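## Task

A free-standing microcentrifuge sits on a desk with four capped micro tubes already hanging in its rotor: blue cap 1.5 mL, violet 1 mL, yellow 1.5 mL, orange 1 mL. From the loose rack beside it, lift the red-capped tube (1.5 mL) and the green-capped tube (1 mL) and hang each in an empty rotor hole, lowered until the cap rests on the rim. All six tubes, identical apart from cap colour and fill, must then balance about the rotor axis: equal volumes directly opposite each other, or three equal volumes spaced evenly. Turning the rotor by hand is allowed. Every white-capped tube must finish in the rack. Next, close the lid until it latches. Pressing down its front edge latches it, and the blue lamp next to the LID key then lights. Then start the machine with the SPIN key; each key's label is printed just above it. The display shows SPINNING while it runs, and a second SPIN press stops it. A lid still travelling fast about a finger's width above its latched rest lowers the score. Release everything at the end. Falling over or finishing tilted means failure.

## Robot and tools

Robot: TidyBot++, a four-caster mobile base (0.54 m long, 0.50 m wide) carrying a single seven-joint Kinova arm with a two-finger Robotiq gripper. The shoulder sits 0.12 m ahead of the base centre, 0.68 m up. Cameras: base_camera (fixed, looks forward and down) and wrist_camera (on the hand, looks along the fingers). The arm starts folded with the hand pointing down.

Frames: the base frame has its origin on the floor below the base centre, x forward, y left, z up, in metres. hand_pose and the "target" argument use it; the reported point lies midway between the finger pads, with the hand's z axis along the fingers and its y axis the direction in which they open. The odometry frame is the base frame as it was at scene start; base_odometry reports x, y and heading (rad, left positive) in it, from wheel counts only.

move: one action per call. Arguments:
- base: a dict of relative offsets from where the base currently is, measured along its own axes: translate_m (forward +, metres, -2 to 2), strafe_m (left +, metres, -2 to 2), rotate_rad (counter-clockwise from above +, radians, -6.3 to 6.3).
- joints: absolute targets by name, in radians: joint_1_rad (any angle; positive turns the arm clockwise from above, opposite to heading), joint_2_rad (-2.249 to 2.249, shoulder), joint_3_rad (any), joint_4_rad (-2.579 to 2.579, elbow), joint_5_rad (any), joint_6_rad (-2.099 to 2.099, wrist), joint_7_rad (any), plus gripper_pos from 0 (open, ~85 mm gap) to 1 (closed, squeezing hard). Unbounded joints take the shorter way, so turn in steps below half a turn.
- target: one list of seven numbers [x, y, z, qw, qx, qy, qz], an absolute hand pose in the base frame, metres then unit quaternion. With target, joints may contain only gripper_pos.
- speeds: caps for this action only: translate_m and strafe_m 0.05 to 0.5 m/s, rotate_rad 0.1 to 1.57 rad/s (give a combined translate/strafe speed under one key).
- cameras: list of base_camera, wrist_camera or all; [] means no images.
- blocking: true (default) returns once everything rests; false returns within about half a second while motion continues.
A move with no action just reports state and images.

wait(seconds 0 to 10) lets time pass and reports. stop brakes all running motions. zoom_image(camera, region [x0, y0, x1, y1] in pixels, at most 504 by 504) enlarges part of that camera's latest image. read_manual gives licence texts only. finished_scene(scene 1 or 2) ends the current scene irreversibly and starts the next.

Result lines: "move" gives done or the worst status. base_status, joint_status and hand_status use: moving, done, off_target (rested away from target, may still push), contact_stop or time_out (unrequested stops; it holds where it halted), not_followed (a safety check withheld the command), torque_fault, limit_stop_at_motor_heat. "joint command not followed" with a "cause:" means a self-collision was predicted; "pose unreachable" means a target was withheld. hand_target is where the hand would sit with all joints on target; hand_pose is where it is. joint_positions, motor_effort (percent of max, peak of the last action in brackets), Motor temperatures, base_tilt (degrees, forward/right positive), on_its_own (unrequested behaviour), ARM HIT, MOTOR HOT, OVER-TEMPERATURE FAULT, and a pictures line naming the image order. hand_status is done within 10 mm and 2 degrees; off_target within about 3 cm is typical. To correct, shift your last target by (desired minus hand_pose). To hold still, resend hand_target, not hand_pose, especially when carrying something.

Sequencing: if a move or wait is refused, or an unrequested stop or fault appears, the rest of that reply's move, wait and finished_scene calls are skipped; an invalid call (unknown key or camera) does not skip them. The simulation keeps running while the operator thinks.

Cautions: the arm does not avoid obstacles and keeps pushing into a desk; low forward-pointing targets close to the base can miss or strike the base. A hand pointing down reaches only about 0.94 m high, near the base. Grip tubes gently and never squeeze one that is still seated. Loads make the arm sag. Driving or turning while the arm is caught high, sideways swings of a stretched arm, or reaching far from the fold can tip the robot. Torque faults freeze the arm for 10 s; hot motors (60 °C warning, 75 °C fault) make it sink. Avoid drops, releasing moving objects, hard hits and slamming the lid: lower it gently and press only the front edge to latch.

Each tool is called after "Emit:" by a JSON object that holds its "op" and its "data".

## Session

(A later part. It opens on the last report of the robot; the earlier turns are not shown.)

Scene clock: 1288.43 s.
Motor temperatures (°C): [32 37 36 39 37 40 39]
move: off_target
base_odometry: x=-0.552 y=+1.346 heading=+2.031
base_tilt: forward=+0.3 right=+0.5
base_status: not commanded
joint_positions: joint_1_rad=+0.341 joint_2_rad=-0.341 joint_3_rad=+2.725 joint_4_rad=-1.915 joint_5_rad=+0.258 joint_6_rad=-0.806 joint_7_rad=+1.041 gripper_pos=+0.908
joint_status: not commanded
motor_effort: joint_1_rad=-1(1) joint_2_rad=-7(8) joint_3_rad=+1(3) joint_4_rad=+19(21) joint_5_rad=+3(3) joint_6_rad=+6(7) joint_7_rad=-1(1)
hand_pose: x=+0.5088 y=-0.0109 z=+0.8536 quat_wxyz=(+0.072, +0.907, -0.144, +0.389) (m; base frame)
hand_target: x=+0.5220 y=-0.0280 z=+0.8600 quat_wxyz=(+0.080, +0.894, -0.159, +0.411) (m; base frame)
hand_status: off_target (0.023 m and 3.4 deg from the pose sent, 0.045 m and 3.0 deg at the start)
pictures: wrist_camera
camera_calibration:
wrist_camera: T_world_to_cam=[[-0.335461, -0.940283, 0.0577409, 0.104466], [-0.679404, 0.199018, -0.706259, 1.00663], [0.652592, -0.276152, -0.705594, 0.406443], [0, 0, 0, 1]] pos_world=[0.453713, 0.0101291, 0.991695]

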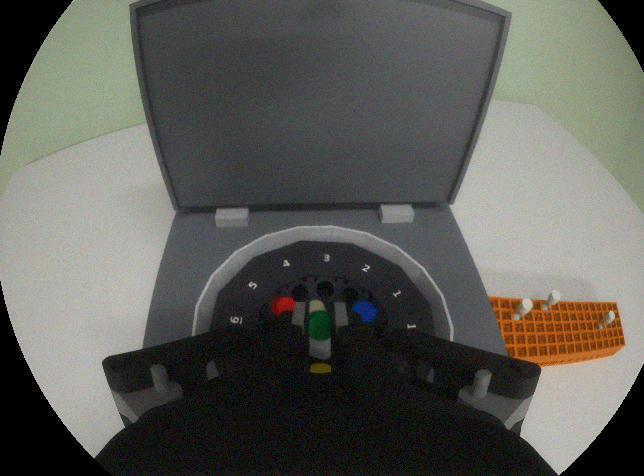

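Emit:
{"op": "move", "data": {"target": [0.5323, -0.0372, 0.8518, 0.0799, 0.8942, -0.1586, 0.4111], "cameras": ["wrist_camera"]}}

Emit:
{"op": "zoom_image", "data": {"camera": "wrist_camera", "region": [240, 220, 400, 350]}}

Scene clock: 1300.13 s.
Motor temperatures (°C): [32 37 36 39 37 40 39]
move: off_target
base_odometry: x=-0.552 y=+1.346 heading=+2.031
base_tilt: forward=+0.3 right=+0.5
base_status: not commanded
joint_positions: joint_1_rad=+0.341 joint_2_rad=-0.312 joint_3_rad=+2.747 joint_4_rad=-1.924 joint_5_rad=+0.286 joint_6_rad=-0.763 joint_7_rad=+1.030 gripper_pos=+0.908
joint_status: not commanded
motor_effort: joint_1_rad=+0(1) joint_2_rad=-9(9) joint_3_rad=+2(2) joint_4_rad=+19(20) joint_5_rad=+2(3) joint_6_rad=+5(7) joint_7_rad=+0(1)
hand_pose: x=+0.5208 y=-0.0244 z=+0.8489 quat_wxyz=(+0.075, +0.904, -0.149, +0.393) (m; base frame)
hand_target: x=+0.5323 y=-0.0372 z=+0.8518 quat_wxyz=(+0.080, +0.894, -0.159, +0.411) (m; base frame)
hand_status: off_target (0.017 m and 2.7 deg from the pose sent, 0.035 m and 3.4 deg at the start)
pictures: wrist_camera
camera_calibration:
wrist_camera: T_world_to_cam=[[-0.346711, -0.936259, 0.0566558, 0.102953], [-0.670977, 0.205359, -0.712473, 1.01521], [0.655425, -0.285037, -0.699408, 0.38472], [0, 0, 0, 1]] pos_world=[0.46472, -0.00243209, 0.986551]

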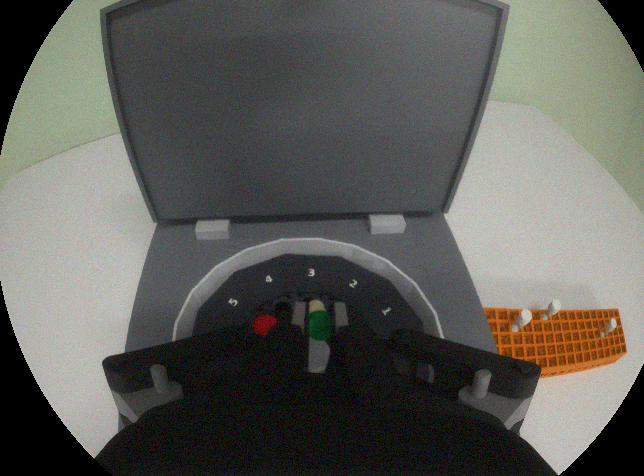

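Scaled by 3.150.

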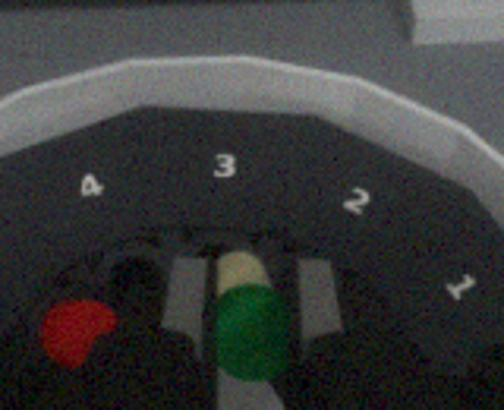

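Emit:
{"op": "move", "data": {"target": [0.5342, -0.0318, 0.8462, 0.0799, 0.8942, -0.1586, 0.4111], "cameras": ["wrist_camera"]}}

Emit:
{"op": "zoom_image", "data": {"camera": "wrist_camera", "region": [240, 220, 400, 350]}}

Scene clock: 1313.33 s.
Motor temperatures (°C): [32 37 36 39 37 40 38]
move: off_target
base_odometry: x=-0.552 y=+1.346 heading=+2.031
base_tilt: forward=+0.3 right=+0.5
base_status: not commanded
joint_positions: joint_1_rad=+0.341 joint_2_rad=-0.308 joint_3_rad=+2.735 joint_4_rad=-1.936 joint_5_rad=+0.313 joint_6_rad=-0.755 joint_7_rad=+0.985 gripper_pos=+0.908
joint_status: not commanded
motor_effort: joint_1_rad=-1(1) joint_2_rad=-8(9) joint_3_rad=+1(2) joint_4_rad=+20(20) joint_5_rad=+3(3) joint_6_rad=+6(6) joint_7_rad=-1(1)
hand_pose: x=+0.5211 y=-0.0246 z=+0.8450 quat_wxyz=(+0.076, +0.902, -0.156, +0.394) (m; base frame)
hand_target: x=+0.5342 y=-0.0318 z=+0.8462 quat_wxyz=(+0.080, +0.894, -0.159, +0.411) (m; base frame)
hand_status: off_target (0.015 m and 2.2 deg from the pose sent, 0.016 m and 2.7 deg at the start)
pictures: wrist_camera
camera_calibration:
wrist_camera: T_world_to_cam=[[-0.360964, -0.931026, 0.0538039, 0.112997], [-0.665244, 0.216627, -0.714509, 1.0117], [0.653572, -0.293705, -0.697554, 0.380865], [0, 0, 0, 1]] pos_world=[0.464894, -0.00209708, 0.982465]

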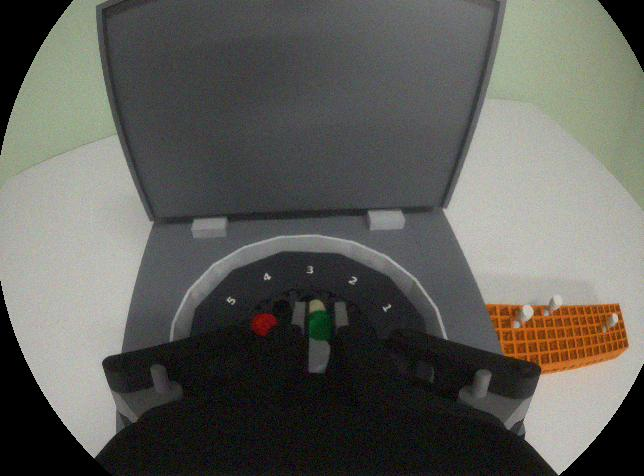

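Scaled by 3.150.

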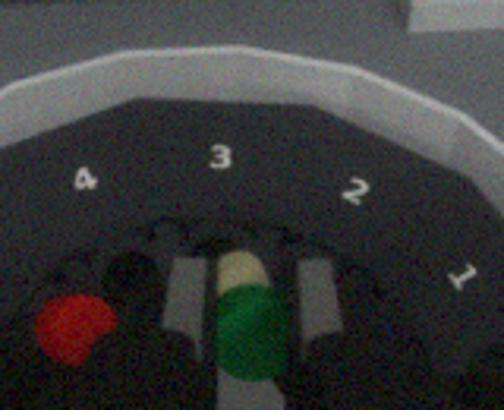

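Emit:
{"op": "move", "data": {"target": [0.5350, -0.0235, 0.8452, 0.0799, 0.8942, -0.1586, 0.4111], "cameras": ["wrist_camera"]}}

Emit:
{"op": "zoom_image", "data": {"camera": "wrist_camera", "region": [240, 220, 400, 350]}}

Scene clock: 1324.13 s.
Motor temperatures (°C): [32 36 36 39 37 40 38]
move: off_target
base_odometry: x=-0.552 y=+1.346 heading=+2.031
base_tilt: forward=+0.4 right=+0.5
base_status: not commanded
joint_positions: joint_1_rad=+0.343 joint_2_rad=-0.306 joint_3_rad=+2.704 joint_4_rad=-1.936 joint_5_rad=+0.330 joint_6_rad=-0.755 joint_7_rad=+0.948 gripper_pos=+0.908
joint_status: not commanded
motor_effort: joint_1_rad=-1(1) joint_2_rad=-8(8) joint_3_rad=+0(3) joint_4_rad=+19(20) joint_5_rad=+3(4) joint_6_rad=+6(6) joint_7_rad=+0(1)
hand_pose: x=+0.5226 y=-0.0154 z=+0.8445 quat_wxyz=(+0.075, +0.902, -0.155, +0.396) (m; base frame)
hand_target: x=+0.5350 y=-0.0235 z=+0.8452 quat_wxyz=(+0.080, +0.894, -0.159, +0.411) (m; base frame)
hand_status: off_target (0.015 m and 2.0 deg from the pose sent, 0.014 m and 2.2 deg at the start)
pictures: wrist_camera
camera_calibration:
wrist_camera: T_world_to_cam=[[-0.357429, -0.932511, 0.0516436, 0.12213], [-0.662414, 0.214144, -0.717879, 1.01158], [0.658371, -0.2908, -0.69425, 0.377025], [0, 0, 0, 1]] pos_world=[0.465516, 0.00690256, 0.981635]

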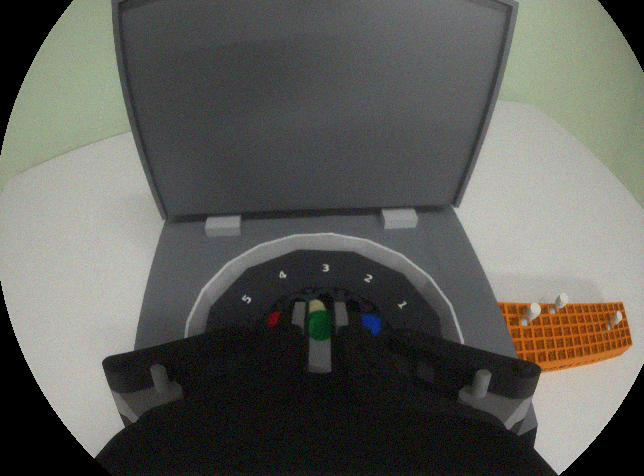

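Scaled by 3.150.

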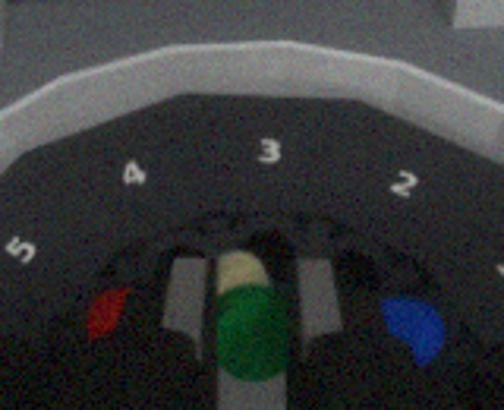

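Emit:
{"op": "move", "data": {"target": [0.5340, -0.0328, 0.8452, 0.0799, 0.8942, -0.1586, 0.4111], "cameras": ["wrist_camera"]}}

Emit:
{"op": "zoom_image", "data": {"camera": "wrist_camera", "region": [240, 220, 400, 350]}}

Scene clock: 1334.20 s.
Motor temperatures (°C): [32 36 36 39 37 40 38]
move: off_target
base_odometry: x=-0.552 y=+1.346 heading=+2.031
base_tilt: forward=+0.4 right=+0.4
base_status: not commanded
joint_positions: joint_1_rad=+0.343 joint_2_rad=-0.306 joint_3_rad=+2.730 joint_4_rad=-1.939 joint_5_rad=+0.330 joint_6_rad=-0.749 joint_7_rad=+0.948 gripper_pos=+0.908
joint_status: not commanded
motor_effort: joint_1_rad=+0(1) joint_2_rad=-8(9) joint_3_rad=+1(2) joint_4_rad=+20(21) joint_5_rad=+3(3) joint_6_rad=+6(6) joint_7_rad=+0(1)
hand_pose: x=+0.5225 y=-0.0262 z=+0.8449 quat_wxyz=(+0.076, +0.899, -0.167, +0.397) (m; base frame)
hand_target: x=+0.5340 y=-0.0328 z=+0.8452 quat_wxyz=(+0.080, +0.894, -0.159, +0.411) (m; base frame)
hand_status: off_target (0.013 m and 2.0 deg from the pose sent, 0.021 m and 2.0 deg at the start)
pictures: wrist_camera
camera_calibration:
wrist_camera: T_world_to_cam=[[-0.378492, -0.92462, 0.0426677, 0.130778], [-0.653824, 0.234444, -0.719409, 1.0115], [0.655177, -0.300188, -0.693275, 0.374814], [0, 0, 0, 1]] pos_world=[0.465275, -0.0037069, 0.981955]

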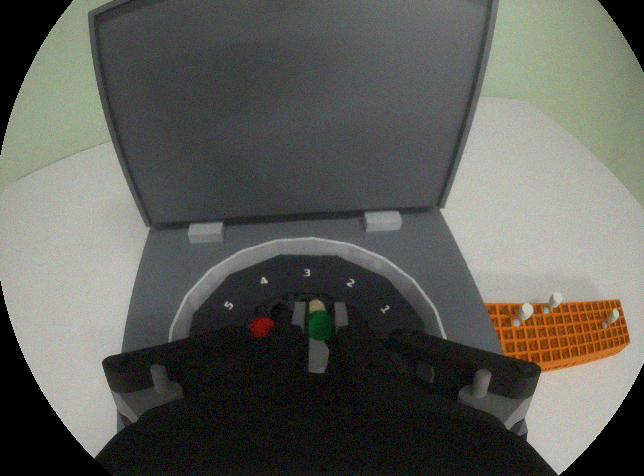

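Scaled by 3.150.

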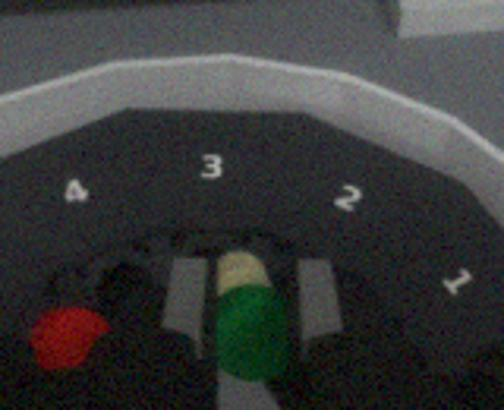

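Emit:
{"op": "move", "data": {"target": [0.5340, -0.0268, 0.8445, 0.0799, 0.8942, -0.1586, 0.4111], "cameras": ["wrist_camera"]}}

Emit:
{"op": "zoom_image", "data": {"camera": "wrist_camera", "region": [240, 220, 400, 350]}}

Scene clock: 1340.50 s.
Motor temperatures (°C): [31 36 36 39 37 40 38]
move: off_target
base_odometry: x=-0.552 y=+1.346 heading=+2.031
base_tilt: forward=+0.3 right=+0.4
base_status: not commanded
joint_positions: joint_1_rad=+0.343 joint_2_rad=-0.306 joint_3_rad=+2.715 joint_4_rad=-1.939 joint_5_rad=+0.332 joint_6_rad=-0.749 joint_7_rad=+0.943 gripper_pos=+0.908
joint_status: not commanded
motor_effort: joint_1_rad=-1(1) joint_2_rad=-8(9) joint_3_rad=+1(2) joint_4_rad=+20(20) joint_5_rad=+3(3) joint_6_rad=+6(6) joint_7_rad=+0(1)
hand_pose: x=+0.5229 y=-0.0203 z=+0.8445 quat_wxyz=(+0.075, +0.900, -0.161, +0.398) (m; base frame)
hand_target: x=+0.5340 y=-0.0268 z=+0.8445 quat_wxyz=(+0.080, +0.894, -0.159, +0.411) (m; base frame)
hand_status: off_target (0.013 m and 1.8 deg from the pose sent, 0.012 m and 2.0 deg at the start)
pictures: wrist_camera
camera_calibration:
wrist_camera: T_world_to_cam=[[-0.368606, -0.92848, 0.0453187, 0.128933], [-0.656369, 0.225436, -0.719971, 1.01174], [0.658263, -0.295131, -0.692523, 0.373889], [0, 0, 0, 1]] pos_world=[0.465483, 0.00197521, 0.981507]

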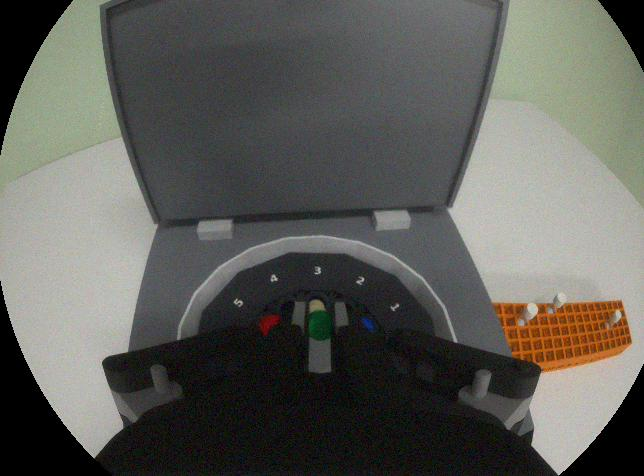

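Scaled by 3.150.

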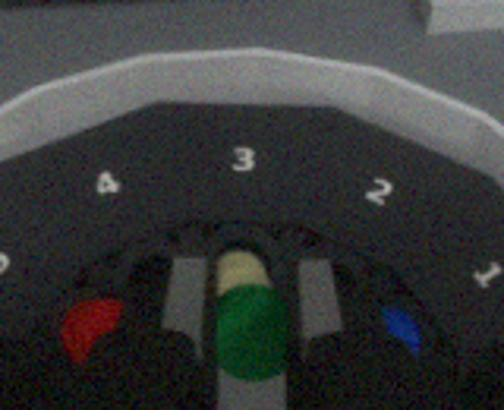

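Emit:
{"op": "move", "data": {"target": [0.5378, -0.0290, 0.8419, 0.0714, 0.9043, -0.1581, 0.3901], "cameras": ["wrist_camera"]}}

Emit:
{"op": "zoom_image", "data": {"camera": "wrist_camera", "region": [240, 220, 400, 350]}}

Scene clock: 1366.07 s.
Motor temperatures (°C): [31 36 36 39 37 40 38]
move: done
base_odometry: x=-0.552 y=+1.346 heading=+2.031
base_tilt: forward=+0.4 right=+0.4
base_status: not commanded
joint_positions: joint_1_rad=+0.276 joint_2_rad=-0.271 joint_3_rad=+2.781 joint_4_rad=-1.927 joint_5_rad=+0.332 joint_6_rad=-0.749 joint_7_rad=+0.943 gripper_pos=+0.908
joint_status: not commanded
motor_effort: joint_1_rad=+0(1) joint_2_rad=-9(10) joint_3_rad=+0(2) joint_4_rad=+21(22) joint_5_rad=+4(4) joint_6_rad=+8(9) joint_7_rad=-1(1)
hand_pose: x=+0.5309 y=-0.0227 z=+0.8392 quat_wxyz=(+0.062, +0.905, -0.164, +0.389) (m; base frame)
hand_target: x=+0.5378 y=-0.0290 z=+0.8419 quat_wxyz=(+0.071, +0.904, -0.158, +0.390) (m; base frame)
hand_status: done (0.010 m and 1.3 deg from the pose sent, 0.017 m and 1.1 deg at the start)
pictures: wrist_camera
camera_calibration:
wrist_camera: T_world_to_cam=[[-0.363461, -0.931304, 0.023873, 0.145112], [-0.668588, 0.242914, -0.70284, 1.00619], [0.648758, -0.271416, -0.710948, 0.385287], [0, 0, 0, 1]] pos_world=[0.475512, -0.00470105, 0.977646]

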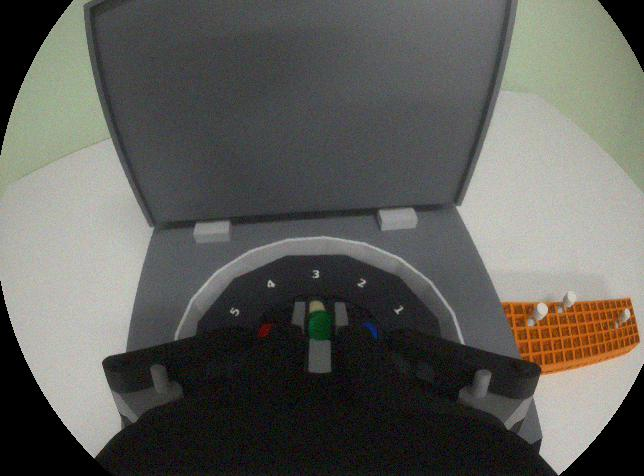

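Scaled by 3.150.

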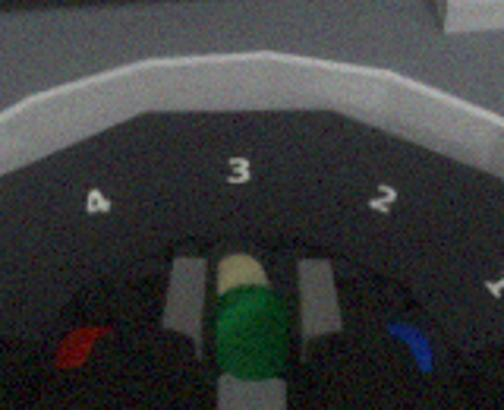

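Emit:
{"op": "move", "data": {"target": [0.5428, -0.0300, 0.8342, 0.0714, 0.9043, -0.1581, 0.3901], "cameras": ["wrist_camera"]}}

Emit:
{"op": "zoom_image", "data": {"camera": "wrist_camera", "region": [240, 220, 400, 350]}}

Scene clock: 1375.90 s.
Motor temperatures (°C): [31 36 36 39 37 40 38]
move: off_target
base_odometry: x=-0.552 y=+1.346 heading=+2.031
base_tilt: forward=+0.4 right=+0.5
base_status: not commanded
joint_positions: joint_1_rad=+0.264 joint_2_rad=-0.255 joint_3_rad=+2.786 joint_4_rad=-1.928 joint_5_rad=+0.349 joint_6_rad=-0.749 joint_7_rad=+0.935 gripper_pos=+0.908
joint_status: not commanded
motor_effort: joint_1_rad=-1(1) joint_2_rad=-10(11) joint_3_rad=+1(2) joint_4_rad=+20(21) joint_5_rad=+3(4) joint_6_rad=+6(8) joint_7_rad=+0(1)
hand_pose: x=+0.5339 y=-0.0236 z=+0.8337 quat_wxyz=(+0.065, +0.907, -0.161, +0.383) (m; base frame)
hand_target: x=+0.5428 y=-0.0300 z=+0.8342 quat_wxyz=(+0.071, +0.904, -0.158, +0.390) (m; base frame)
hand_status: off_target (0.011 m and 1.2 deg from the pose sent, 0.015 m and 1.3 deg at the start)
pictures: wrist_camera
camera_calibration:
wrist_camera: T_world_to_cam=[[-0.359551, -0.932527, 0.0334169, 0.135418], [-0.678785, 0.236808, -0.695107, 1.00339], [0.640292, -0.272609, -0.71813, 0.38965], [0, 0, 0, 1]] pos_world=[0.480285, -0.00510699, 0.972756]

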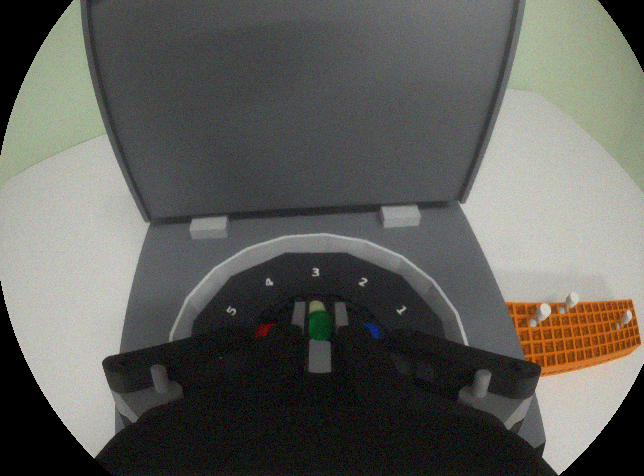

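Scaled by 3.150.

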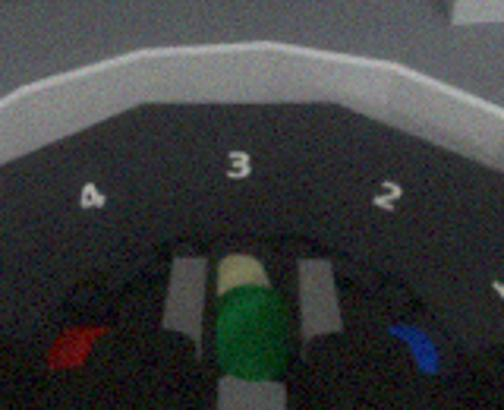

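Emit:
{"op": "move", "data": {"target": [0.5494, -0.0322, 0.8268, 0.0714, 0.9043, -0.1581, 0.3901], "cameras": ["wrist_camera"]}}

Emit:
{"op": "zoom_image", "data": {"camera": "wrist_camera", "region": [240, 220, 400, 350]}}

Scene clock: 1384.53 s.
Motor temperatures (°C): [31 36 36 39 37 40 38]
move: off_target
base_odometry: x=-0.552 y=+1.346 heading=+2.031
base_tilt: forward=+0.3 right=+0.5
base_status: not commanded
joint_positions: joint_1_rad=+0.239 joint_2_rad=-0.235 joint_3_rad=+2.802 joint_4_rad=-1.929 joint_5_rad=+0.374 joint_6_rad=-0.742 joint_7_rad=+0.917 gripper_pos=+0.908
joint_status: not commanded
motor_effort: joint_1_rad=+0(1) joint_2_rad=-9(11) joint_3_rad=+1(1) joint_4_rad=+18(20) joint_5_rad=+3(3) joint_6_rad=+5(6) joint_7_rad=+0(1)
hand_pose: x=+0.5387 y=-0.0253 z=+0.8285 quat_wxyz=(+0.067, +0.909, -0.159, +0.380) (m; base frame)
hand_target: x=+0.5494 y=-0.0322 z=+0.8268 quat_wxyz=(+0.071, +0.904, -0.158, +0.390) (m; base frame)
hand_status: off_target (0.013 m and 1.4 deg from the pose sent, 0.019 m and 1.2 deg at the start)
pictures: wrist_camera
camera_calibration:
wrist_camera: T_world_to_cam=[[-0.357046, -0.933229, 0.04002, 0.1288], [-0.684798, 0.232379, -0.69069, 1.00293], [0.635272, -0.274014, -0.722043, 0.38832], [0, 0, 0, 1]] pos_world=[0.486104, -0.00645549, 0.967944]

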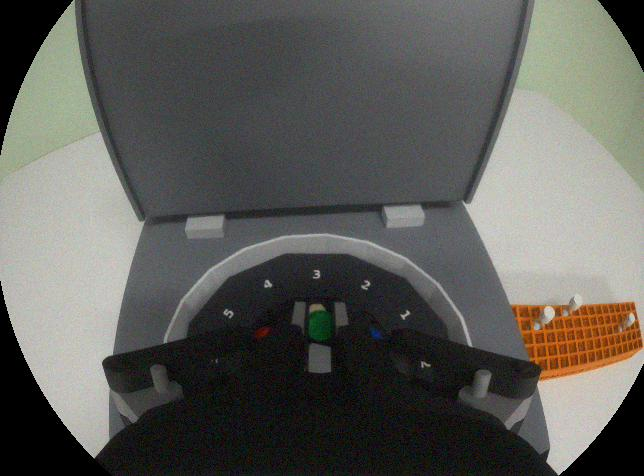

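Scaled by 3.150.

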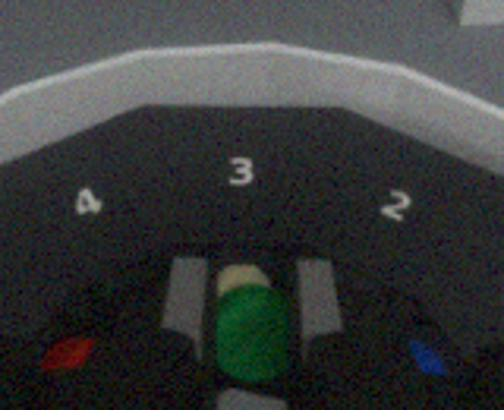

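Emit:
{"op": "move", "data": {"target": [0.5541, -0.0338, 0.8215, 0.0714, 0.9043, -0.1581, 0.3901], "cameras": ["wrist_camera"]}}

Emit:
{"op": "zoom_image", "data": {"camera": "wrist_camera", "region": [240, 220, 400, 350]}}

Scene clock: 1397.30 s.
Motor temperatures (°C): [31 36 36 39 37 40 38]
move: off_target
base_odometry: x=-0.552 y=+1.346 heading=+2.031
base_tilt: forward=+0.3 right=+0.5
base_status: not commanded
joint_positions: joint_1_rad=+0.232 joint_2_rad=-0.229 joint_3_rad=+2.803 joint_4_rad=-1.932 joint_5_rad=+0.386 joint_6_rad=-0.735 joint_7_rad=+0.906 gripper_pos=+0.908
joint_status: not commanded
motor_effort: joint_1_rad=+1(2) joint_2_rad=-9(10) joint_3_rad=+2(2) joint_4_rad=+18(19) joint_5_rad=+4(4) joint_6_rad=+5(6) joint_7_rad=-1(1)
hand_pose: x=+0.5409 y=-0.0244 z=+0.8269 quat_wxyz=(+0.067, +0.909, -0.158, +0.381) (m; base frame)
hand_target: x=+0.5541 y=-0.0338 z=+0.8215 quat_wxyz=(+0.071, +0.904, -0.158, +0.390) (m; base frame)
hand_status: off_target (0.017 m and 1.3 deg from the pose sent, 0.019 m and 1.4 deg at the start)
pictures: wrist_camera
camera_calibration:
wrist_camera: T_world_to_cam=[[-0.354572, -0.934134, 0.0408971, 0.128421], [-0.684446, 0.229501, -0.691999, 1.00398], [0.637034, -0.273355, -0.720739, 0.383994], [0, 0, 0, 1]] pos_world=[0.488089, -0.0054856, 0.966263]

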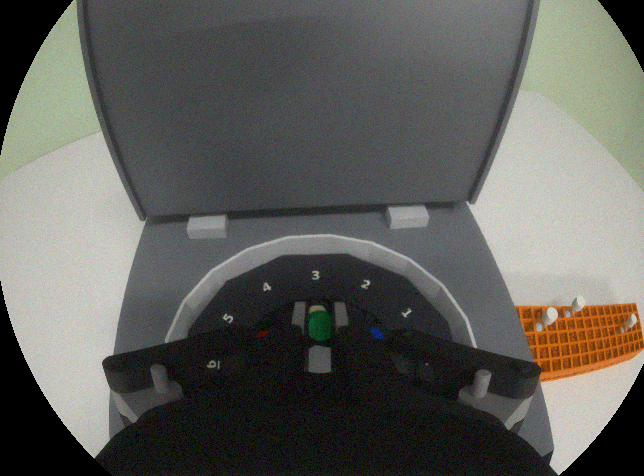

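Scaled by 3.150.

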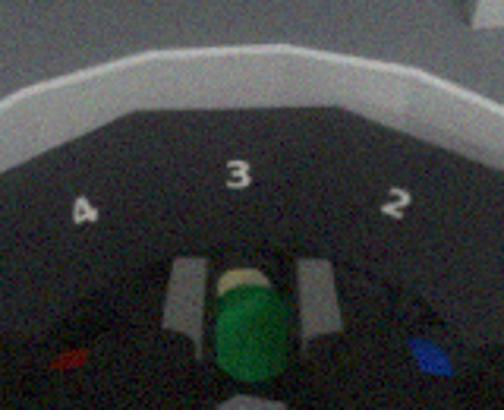

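Emit:
{"op": "move", "data": {"target": [0.5575, -0.0360, 0.8178, 0.0714, 0.9043, -0.1581, 0.3901], "cameras": ["wrist_camera"]}}

Emit:
{"op": "zoom_image", "data": {"camera": "wrist_camera", "region": [240, 220, 400, 350]}}

Scene clock: 1412.87 s.
Motor temperatures (°C): [31 36 36 39 37 40 38]
move: off_target
base_odometry: x=-0.552 y=+1.346 heading=+2.031
base_tilt: forward=+0.3 right=+0.4
base_status: not commanded
joint_positions: joint_1_rad=+0.210 joint_2_rad=-0.221 joint_3_rad=+2.820 joint_4_rad=-1.935 joint_5_rad=+0.400 joint_6_rad=-0.728 joint_7_rad=+0.895 gripper_pos=+0.908
joint_status: not commanded
motor_effort: joint_1_rad=+1(1) joint_2_rad=-9(9) joint_3_rad=+2(3) joint_4_rad=+19(19) joint_5_rad=+4(4) joint_6_rad=+5(6) joint_7_rad=+0(1)
hand_pose: x=+0.5433 y=-0.0246 z=+0.8248 quat_wxyz=(+0.067, +0.909, -0.156, +0.381) (m; base frame)
hand_target: x=+0.5575 y=-0.0360 z=+0.8178 quat_wxyz=(+0.071, +0.904, -0.158, +0.390) (m; base frame)
hand_status: off_target (0.020 m and 1.3 deg from the pose sent, 0.022 m and 1.3 deg at the start)
pictures: wrist_camera
camera_calibration:
wrist_camera: T_world_to_cam=[[-0.350821, -0.935495, 0.0421181, 0.126126], [-0.685439, 0.225882, -0.692207, 1.00482], [0.638042, -0.27171, -0.720469, 0.380193], [0, 0, 0, 1]] pos_world=[0.490414, -0.00567944, 0.964151]

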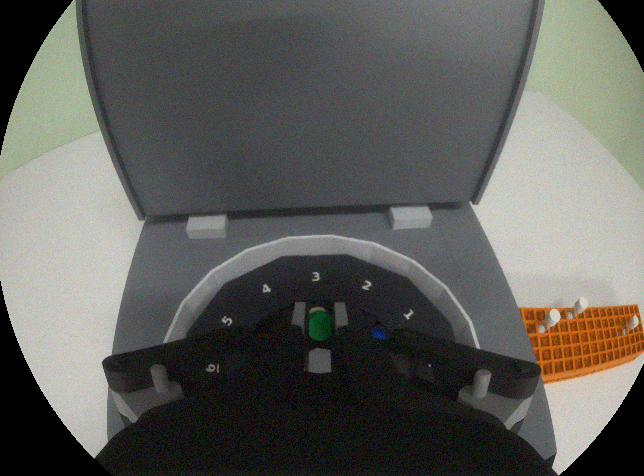

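Scaled by 3.150.

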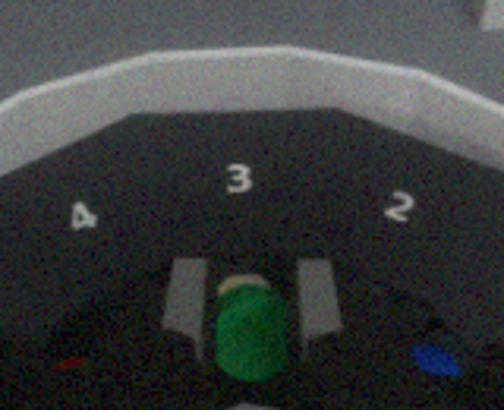

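Emit:
{"op": "move", "data": {"joints": {"gripper_pos": 0.82}, "cameras": ["wrist_camera"]}}

Emit:
{"op": "zoom_image", "data": {"camera": "wrist_camera", "region": [240, 220, 400, 350]}}

Scene clock: 1417.00 s.
Motor temperatures (°C): [31 36 36 39 37 40 38]
move: done
base_odometry: x=-0.552 y=+1.346 heading=+2.031
base_tilt: forward=+0.3 right=+0.5
base_status: not commanded
joint_positions: joint_1_rad=+0.208 joint_2_rad=-0.219 joint_3_rad=+2.827 joint_4_rad=-1.935 joint_5_rad=+0.409 joint_6_rad=-0.715 joint_7_rad=+0.895 gripper_pos=+0.820
joint_status: all done
motor_effort: joint_1_rad=+1(3) joint_2_rad=-6(10) joint_3_rad=+1(4) joint_4_rad=+15(19) joint_5_rad=+3(5) joint_6_rad=+4(7) joint_7_rad=-1(1)
hand_pose: x=+0.5467 y=-0.0269 z=+0.8272 quat_wxyz=(+0.067, +0.907, -0.154, +0.386) (m; base frame)
hand_target: x=+0.5575 y=-0.0360 z=+0.8178 quat_wxyz=(+0.071, +0.904, -0.158, +0.390) (m; base frame)
hand_status: not commanded
pictures: wrist_camera
camera_calibration:
wrist_camera: T_world_to_cam=[[-0.349246, -0.936071, 0.042412, 0.123928], [-0.678334, 0.221341, -0.700622, 1.01231], [0.646444, -0.273459, -0.712271, 0.367647], [0, 0, 0, 1]] pos_world=[0.492305, -0.00752483, 0.965857]

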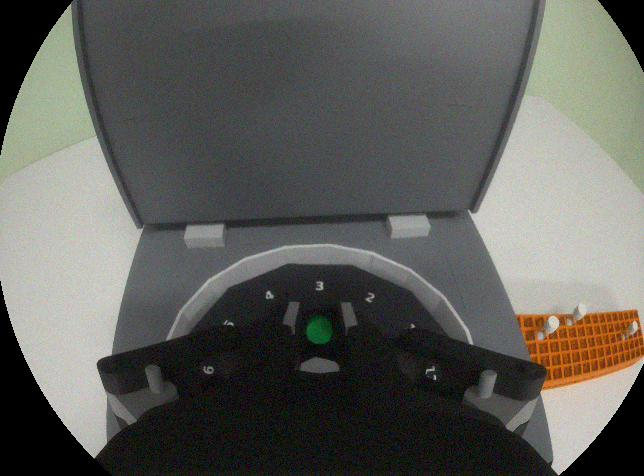

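Scaled by 3.150.

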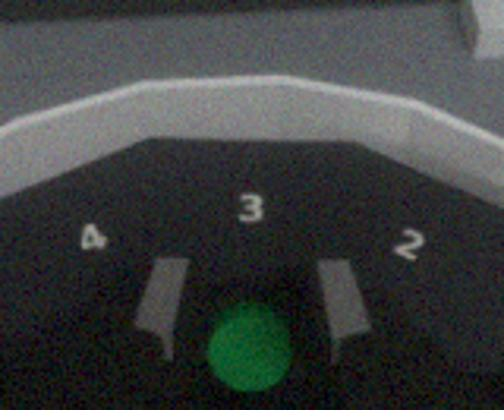

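Emit:
{"op": "move", "data": {"target": [0.535, -0.0280, 0.878, 0.0714, 0.9043, -0.1581, 0.3901], "cameras": ["wrist_camera"]}}

Emit:
{"op": "zoom_image", "data": {"camera": "wrist_camera", "region": [220, 240, 420, 400]}}

Scene clock: 1435.60 s.
Motor temperatures (°C): [31 36 36 39 37 40 38]
move: off_target
base_odometry: x=-0.552 y=+1.346 heading=+2.031
base_tilt: forward=+0.3 right=+0.5
base_status: not commanded
joint_positions: joint_1_rad=+0.208 joint_2_rad=-0.250 joint_3_rad=+2.827 joint_4_rad=-1.810 joint_5_rad=+0.384 joint_6_rad=-0.803 joint_7_rad=+0.947 gripper_pos=+0.820
joint_status: not commanded
motor_effort: joint_1_rad=-1(1) joint_2_rad=-11(14) joint_3_rad=+0(2) joint_4_rad=+19(21) joint_5_rad=+3(4) joint_6_rad=+6(7) joint_7_rad=+0(1)
hand_pose: x=+0.5510 y=-0.0245 z=+0.8874 quat_wxyz=(+0.069, +0.894, -0.152, +0.416) (m; base frame)
hand_target: x=+0.5350 y=-0.0280 z=+0.8780 quat_wxyz=(+0.071, +0.904, -0.158, +0.390) (m; base frame)
hand_status: off_target (0.019 m and 3.2 deg from the pose sent, 0.052 m and 0.8 deg at the start)
pictures: wrist_camera
camera_calibration:
wrist_camera: T_world_to_cam=[[-0.350227, -0.936, 0.0352983, 0.132026], [-0.633473, 0.208933, -0.745022, 1.07118], [0.689966, -0.283287, -0.666105, 0.343288], [0, 0, 0, 1]] pos_world=[0.487949, -0.00298006, 1.02206]

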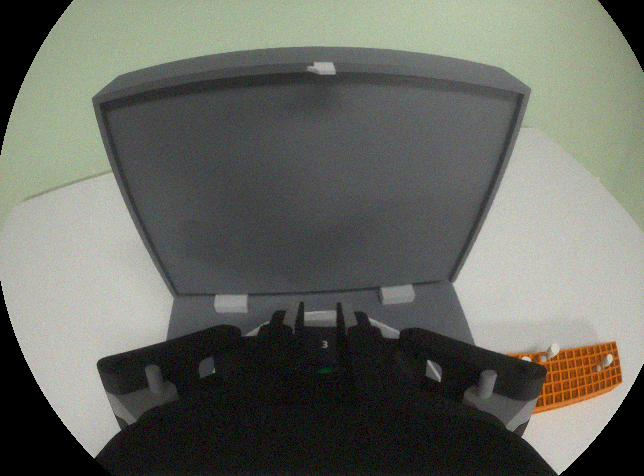

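Scaled by 2.520.

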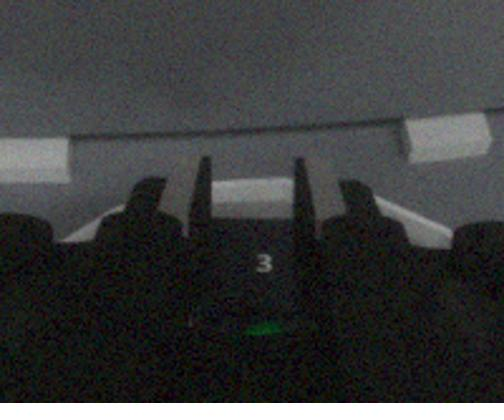

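Emit:
{"op": "move", "data": {"target": [0.450, -0.120, 0.930, 0.0, 0.9848, -0.1736, 0.0], "cameras": ["wrist_camera", "base_camera"]}}

Emit:
{"op": "zoom_image", "data": {"camera": "wrist_camera", "region": [100, 170, 260, 330]}}

Scene clock: 1470.13 s.
Motor temperatures (°C): [31 36 36 39 37 40 38]
move: off_target
base_odometry: x=-0.552 y=+1.346 heading=+2.031
base_tilt: forward=+0.3 right=+0.5
base_status: not commanded
joint_positions: joint_1_rad=+0.208 joint_2_rad=+0.154 joint_3_rad=+3.313 joint_4_rad=-0.931 joint_5_rad=+0.022 joint_6_rad=-1.987 joint_7_rad=+1.556 gripper_pos=+0.820
joint_status: not commanded
motor_effort: joint_1_rad=+0(1) joint_2_rad=-21(21) joint_3_rad=-1(3) joint_4_rad=+14(21) joint_5_rad=+1(4) joint_6_rad=+1(6) joint_7_rad=-1(1)
hand_pose: x=+0.4596 y=-0.1326 z=+0.9344 quat_wxyz=(+0.029, +0.979, -0.198, +0.031) (m; base frame)
hand_target: x=+0.4500 y=-0.1200 z=+0.9300 quat_wxyz=(+0.000, +0.985, -0.174, +0.000) (m; base frame)
hand_status: off_target (0.016 m and 5.7 deg from the pose sent, 0.145 m and 49.9 deg at the start)
pictures: base_camera, wrist_camera
camera_calibration:
wrist_camera: T_world_to_cam=[[-0.377964, -0.92179, 0.0862977, -0.035923], [-0.925796, 0.375635, -0.0424293, 0.570847], [0.00669452, -0.0959308, -0.995365, 1.05355], [0, 0, 0, 1]] pos_world=[0.507857, -0.146475, 1.07599]

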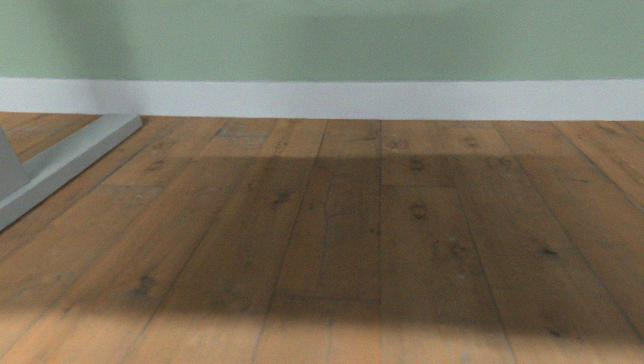

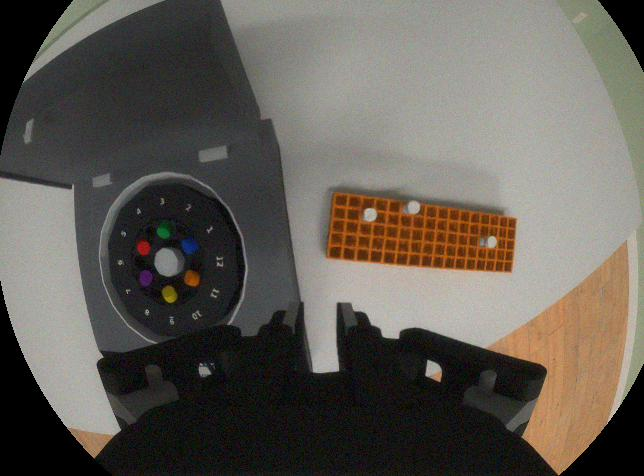

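Scaled by 3.150.

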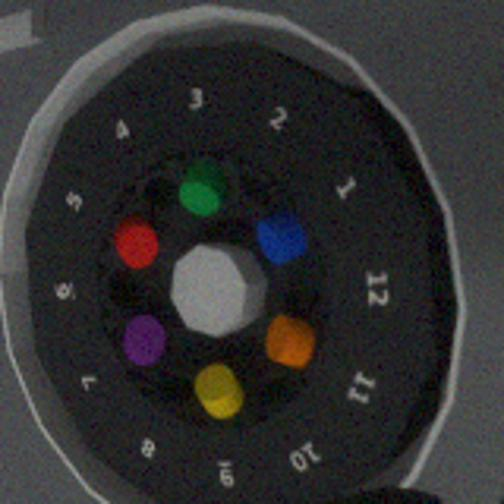

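Emit:
{"op": "move", "data": {"target": [0.465, -0.020, 0.930, 0.0, 1.0, 0.0, 0.0], "cameras": ["wrist_camera"]}}

Emit:
{"op": "zoom_image", "data": {"camera": "wrist_camera", "region": [240, 140, 420, 300]}}

Scene clock: 1488.90 s.
Motor temperatures (°C): [31 36 36 39 37 40 38]
move: off_target
base_odometry: x=-0.552 y=+1.346 heading=+2.031
base_tilt: forward=+0.4 right=+0.5
base_status: not commanded
joint_positions: joint_1_rad=+0.034 joint_2_rad=+0.154 joint_3_rad=+3.204 joint_4_rad=-0.931 joint_5_rad=+0.020 joint_6_rad=-1.991 joint_7_rad=+1.591 gripper_pos=+0.820
joint_status: not commanded
motor_effort: joint_1_rad=-1(2) joint_2_rad=-22(22) joint_3_rad=-1(2) joint_4_rad=+15(15) joint_5_rad=+1(2) joint_6_rad=+1(2) joint_7_rad=+0(1)
hand_pose: x=+0.4808 y=-0.0369 z=+0.9339 quat_wxyz=(+0.016, +0.998, -0.042, +0.032) (m; base frame)
hand_target: x=+0.4650 y=-0.0200 z=+0.9300 quat_wxyz=(+0.000, +1.000, +0.000, +0.000) (m; base frame)
hand_status: off_target (0.023 m and 6.4 deg from the pose sent, 0.113 m and 23.4 deg at the start)
pictures: wrist_camera
camera_calibration:
wrist_camera: T_world_to_cam=[[-0.0727675, -0.99482, 0.0709764, -0.0747275], [-0.996874, 0.0703532, -0.0359441, 0.571351], [0.0307645, -0.0733701, -0.99683, 1.05267], [0, 0, 0, 1]] pos_world=[0.531743, -0.0373026, 1.07517]

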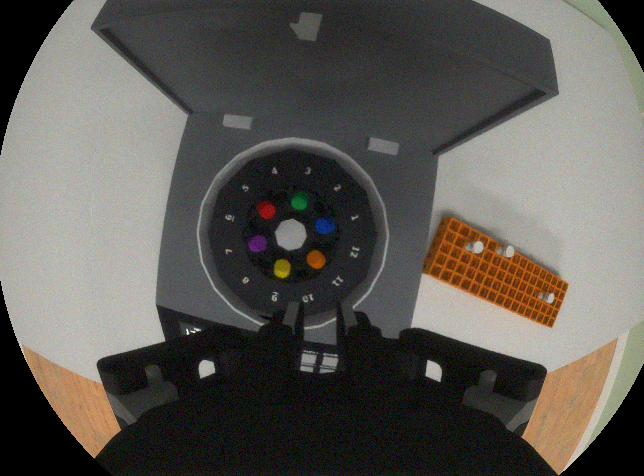

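Scaled by 2.800.

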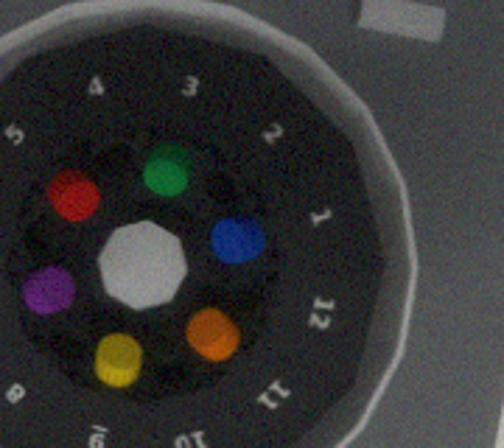

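Emit:
{"op": "move", "data": {"target": [0.540, -0.030, 1.010, 0.2039, 0.7611, 0.5947, 0.1593], "joints": {"gripper_pos": 0.0}, "cameras": ["wrist_camera"]}}

Scene clock: 1520.73 s.
Motor temperatures (°C): [31 36 36 39 37 40 38]
move: off_target
base_odometry: x=-0.552 y=+1.346 heading=+2.031
base_tilt: forward=+0.4 right=+0.4
base_status: not commanded
joint_positions: joint_1_rad=-0.004 joint_2_rad=+0.040 joint_3_rad=+3.157 joint_4_rad=-0.933 joint_5_rad=+0.078 joint_6_rad=-1.723 joint_7_rad=+2.870 gripper_pos=+0.000
joint_status: all done
motor_effort: joint_1_rad=-1(1) joint_2_rad=-18(22) joint_3_rad=+0(2) joint_4_rad=+16(16) joint_5_rad=+1(1) joint_6_rad=+4(5) joint_7_rad=-1(1)
hand_pose: x=+0.5295 y=-0.0270 z=+0.9990 quat_wxyz=(+0.164, +0.788, +0.574, +0.153) (m; base frame)
hand_target: x=+0.5400 y=-0.0300 z=+1.0100 quat_wxyz=(+0.204, +0.761, +0.595, +0.159) (m; base frame)
hand_status: off_target (0.016 m and 6.1 deg from the pose sent, 0.097 m and 84.0 deg at the start)
pictures: wrist_camera
camera_calibration:
wrist_camera: T_world_to_cam=[[0.839966, -0.270106, 0.470637, -0.928923], [-0.295556, -0.955102, -0.0206552, 0.207221], [0.455086, -0.12175, -0.882085, 0.776206], [0, 0, 0, 1]] pos_world=[0.488269, 0.0415128, 1.12615]

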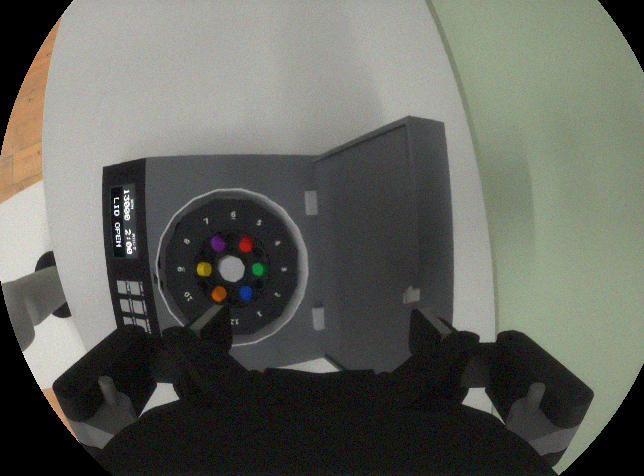

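Emit:
{"op": "move", "data": {"target": [0.620, -0.045, 1.008, 0.2434, 0.7326, 0.6142, 0.1653], "cameras": ["wrist_camera"]}}

Scene clock: 1547.50 s.
Motor temperatures (°C): [31 36 36 39 37 40 38]
move: off_target
base_odometry: x=-0.552 y=+1.346 heading=+2.031
base_tilt: forward=+0.3 right=+0.4
base_status: not commanded
joint_positions: joint_1_rad=+0.015 joint_2_rad=+0.160 joint_3_rad=+3.100 joint_4_rad=-0.851 joint_5_rad=+0.116 joint_6_rad=-1.621 joint_7_rad=+2.947 gripper_pos=+0.000
joint_status: not commanded
motor_effort: joint_1_rad=-1(1) joint_2_rad=-22(26) joint_3_rad=-1(2) joint_4_rad=+16(17) joint_5_rad=+1(1) joint_6_rad=+4(5) joint_7_rad=-1(1)
hand_pose: x=+0.6034 y=-0.0238 z=+0.9939 quat_wxyz=(+0.198, +0.750, +0.610, +0.164) (m; base frame)
hand_target: x=+0.6200 y=-0.0450 z=+1.0080 quat_wxyz=(+0.243, +0.732, +0.614, +0.165) (m; base frame)
hand_status: off_target (0.030 m and 5.6 deg from the pose sent, 0.093 m and 12.1 deg at the start)
pictures: wrist_camera
camera_calibration:
wrist_camera: T_world_to_cam=[[0.831871, -0.159384, 0.53159, -1.0408], [-0.205252, -0.978312, 0.0278715, 0.128813], [0.515618, -0.132296, -0.846543, 0.666328], [0, 0, 0, 1]] pos_world=[0.548677, 0.0482854, 1.11376]

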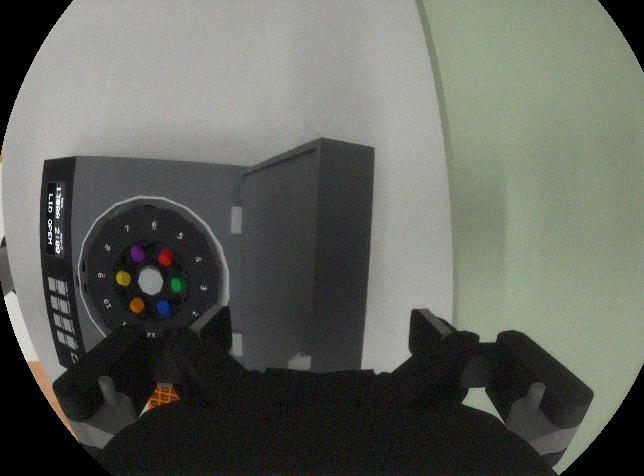

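Emit:
{"op": "move", "data": {"target": [0.634, -0.058, 0.986, 0.2434, 0.7326, 0.6142, 0.1653], "cameras": ["wrist_camera"]}}

Scene clock: 1576.50 s.
Motor temperatures (°C): [31 36 36 39 37 40 38]
move: off_target
base_odometry: x=-0.552 y=+1.346 heading=+2.031
base_tilt: forward=+0.4 right=+0.5
base_status: not commanded
joint_positions: joint_1_rad=+0.053 joint_2_rad=+0.163 joint_3_rad=+3.099 joint_4_rad=-0.910 joint_5_rad=+0.117 joint_6_rad=-1.538 joint_7_rad=+2.968 gripper_pos=+0.000
joint_status: not commanded
motor_effort: joint_1_rad=-1(1) joint_2_rad=-24(25) joint_3_rad=-1(3) joint_4_rad=+16(17) joint_5_rad=+1(2) joint_6_rad=+5(5) joint_7_rad=+0(1)
hand_pose: x=+0.6190 y=-0.0426 z=+0.9807 quat_wxyz=(+0.211, +0.750, +0.604, +0.165) (m; base frame)
hand_target: x=+0.6340 y=-0.0580 z=+0.9860 quat_wxyz=(+0.243, +0.732, +0.614, +0.165) (m; base frame)
hand_status: off_target (0.022 m and 4.4 deg from the pose sent, 0.047 m and 5.6 deg at the start)
pictures: wrist_camera
camera_calibration:
wrist_camera: T_world_to_cam=[[0.819228, -0.160712, 0.550488, -1.06054], [-0.217591, -0.975257, 0.0390954, 0.110755], [0.530584, -0.151809, -0.833927, 0.622157], [0, 0, 0, 1]] pos_world=[0.56282, 0.0320226, 1.09832]

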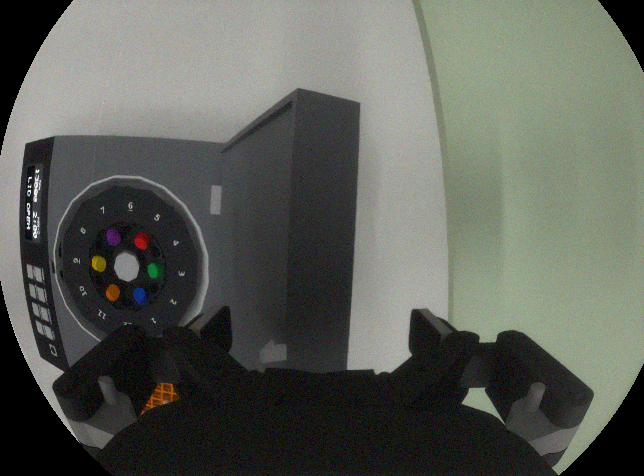

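Emit:
{"op": "move", "data": {"target": [0.632, -0.058, 0.955, 0.2434, 0.7326, 0.6142, 0.1653], "cameras": ["wrist_camera"]}}

Scene clock: 1583.97 s.
Motor temperatures (°C): [31 36 36 39 37 40 38]
move: off_target
base_odometry: x=-0.552 y=+1.346 heading=+2.031
base_tilt: forward=+0.4 right=+0.5
base_status: not commanded
joint_positions: joint_1_rad=+0.053 joint_2_rad=+0.136 joint_3_rad=+3.099 joint_4_rad=-1.060 joint_5_rad=+0.117 joint_6_rad=-1.423 joint_7_rad=+2.969 gripper_pos=+0.000
joint_status: not commanded
motor_effort: joint_1_rad=-1(1) joint_2_rad=-19(24) joint_3_rad=-1(2) joint_4_rad=+17(18) joint_5_rad=+1(1) joint_6_rad=+5(5) joint_7_rad=-1(1)
hand_pose: x=+0.6221 y=-0.0416 z=+0.9458 quat_wxyz=(+0.209, +0.746, +0.611, +0.161) (m; base frame)
hand_target: x=+0.6320 y=-0.0580 z=+0.9550 quat_wxyz=(+0.243, +0.732, +0.614, +0.165) (m; base frame)
hand_status: off_target (0.021 m and 4.3 deg from the pose sent, 0.033 m and 4.4 deg at the start)
pictures: wrist_camera
camera_calibration:
wrist_camera: T_world_to_cam=[[0.82675, -0.146304, 0.543212, -1.04092], [-0.204595, -0.977666, 0.0480706, 0.0970417], [0.524047, -0.150881, -0.838218, 0.599779], [0, 0, 0, 1]] pos_world=[0.566124, 0.0330786, 1.06352]

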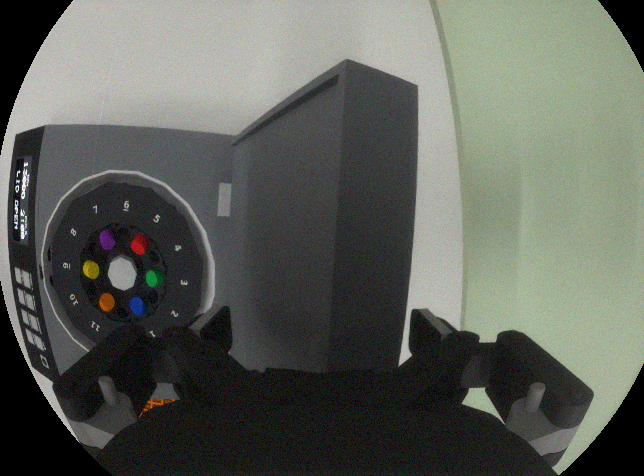

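Emit:
{"op": "move", "data": {"target": [0.615, -0.054, 0.952, 0.2434, 0.7326, 0.6142, 0.1653], "cameras": ["wrist_camera"]}}

Scene clock: 1589.67 s.
Motor temperatures (°C): [31 36 36 39 37 40 38]
move: off_target
base_odometry: x=-0.552 y=+1.346 heading=+2.031
base_tilt: forward=+0.4 right=+0.5
base_status: not commanded
joint_positions: joint_1_rad=+0.050 joint_2_rad=+0.095 joint_3_rad=+3.112 joint_4_rad=-1.125 joint_5_rad=+0.117 joint_6_rad=-1.400 joint_7_rad=+2.969 gripper_pos=+0.000
joint_status: not commanded
motor_effort: joint_1_rad=-1(1) joint_2_rad=-22(23) joint_3_rad=-1(2) joint_4_rad=+18(18) joint_5_rad=+1(2) joint_6_rad=+5(5) joint_7_rad=+0(1)
hand_pose: x=+0.6073 y=-0.0452 z=+0.9408 quat_wxyz=(+0.211, +0.748, +0.609, +0.158) (m; base frame)
hand_target: x=+0.6150 y=-0.0540 z=+0.9520 quat_wxyz=(+0.243, +0.732, +0.614, +0.165) (m; base frame)
hand_status: off_target (0.016 m and 4.3 deg from the pose sent, 0.016 m and 4.3 deg at the start)
pictures: wrist_camera
camera_calibration:
wrist_camera: T_world_to_cam=[[0.826122, -0.150013, 0.543156, -1.02617], [-0.211486, -0.975991, 0.0521072, 0.0911767], [0.522298, -0.157917, -0.838014, 0.603341], [0, 0, 0, 1]] pos_world=[0.551901, 0.0303267, 1.05823]

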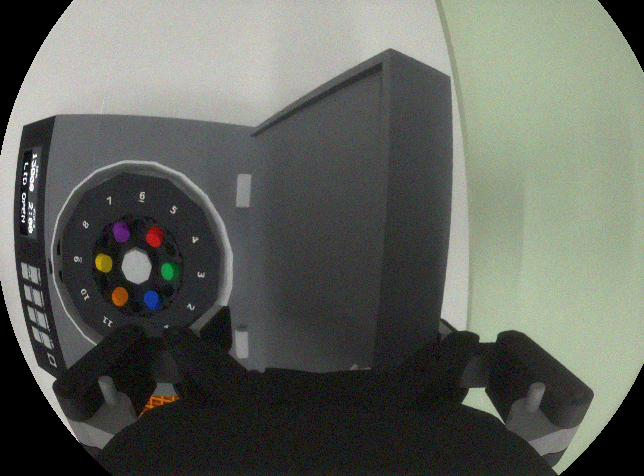

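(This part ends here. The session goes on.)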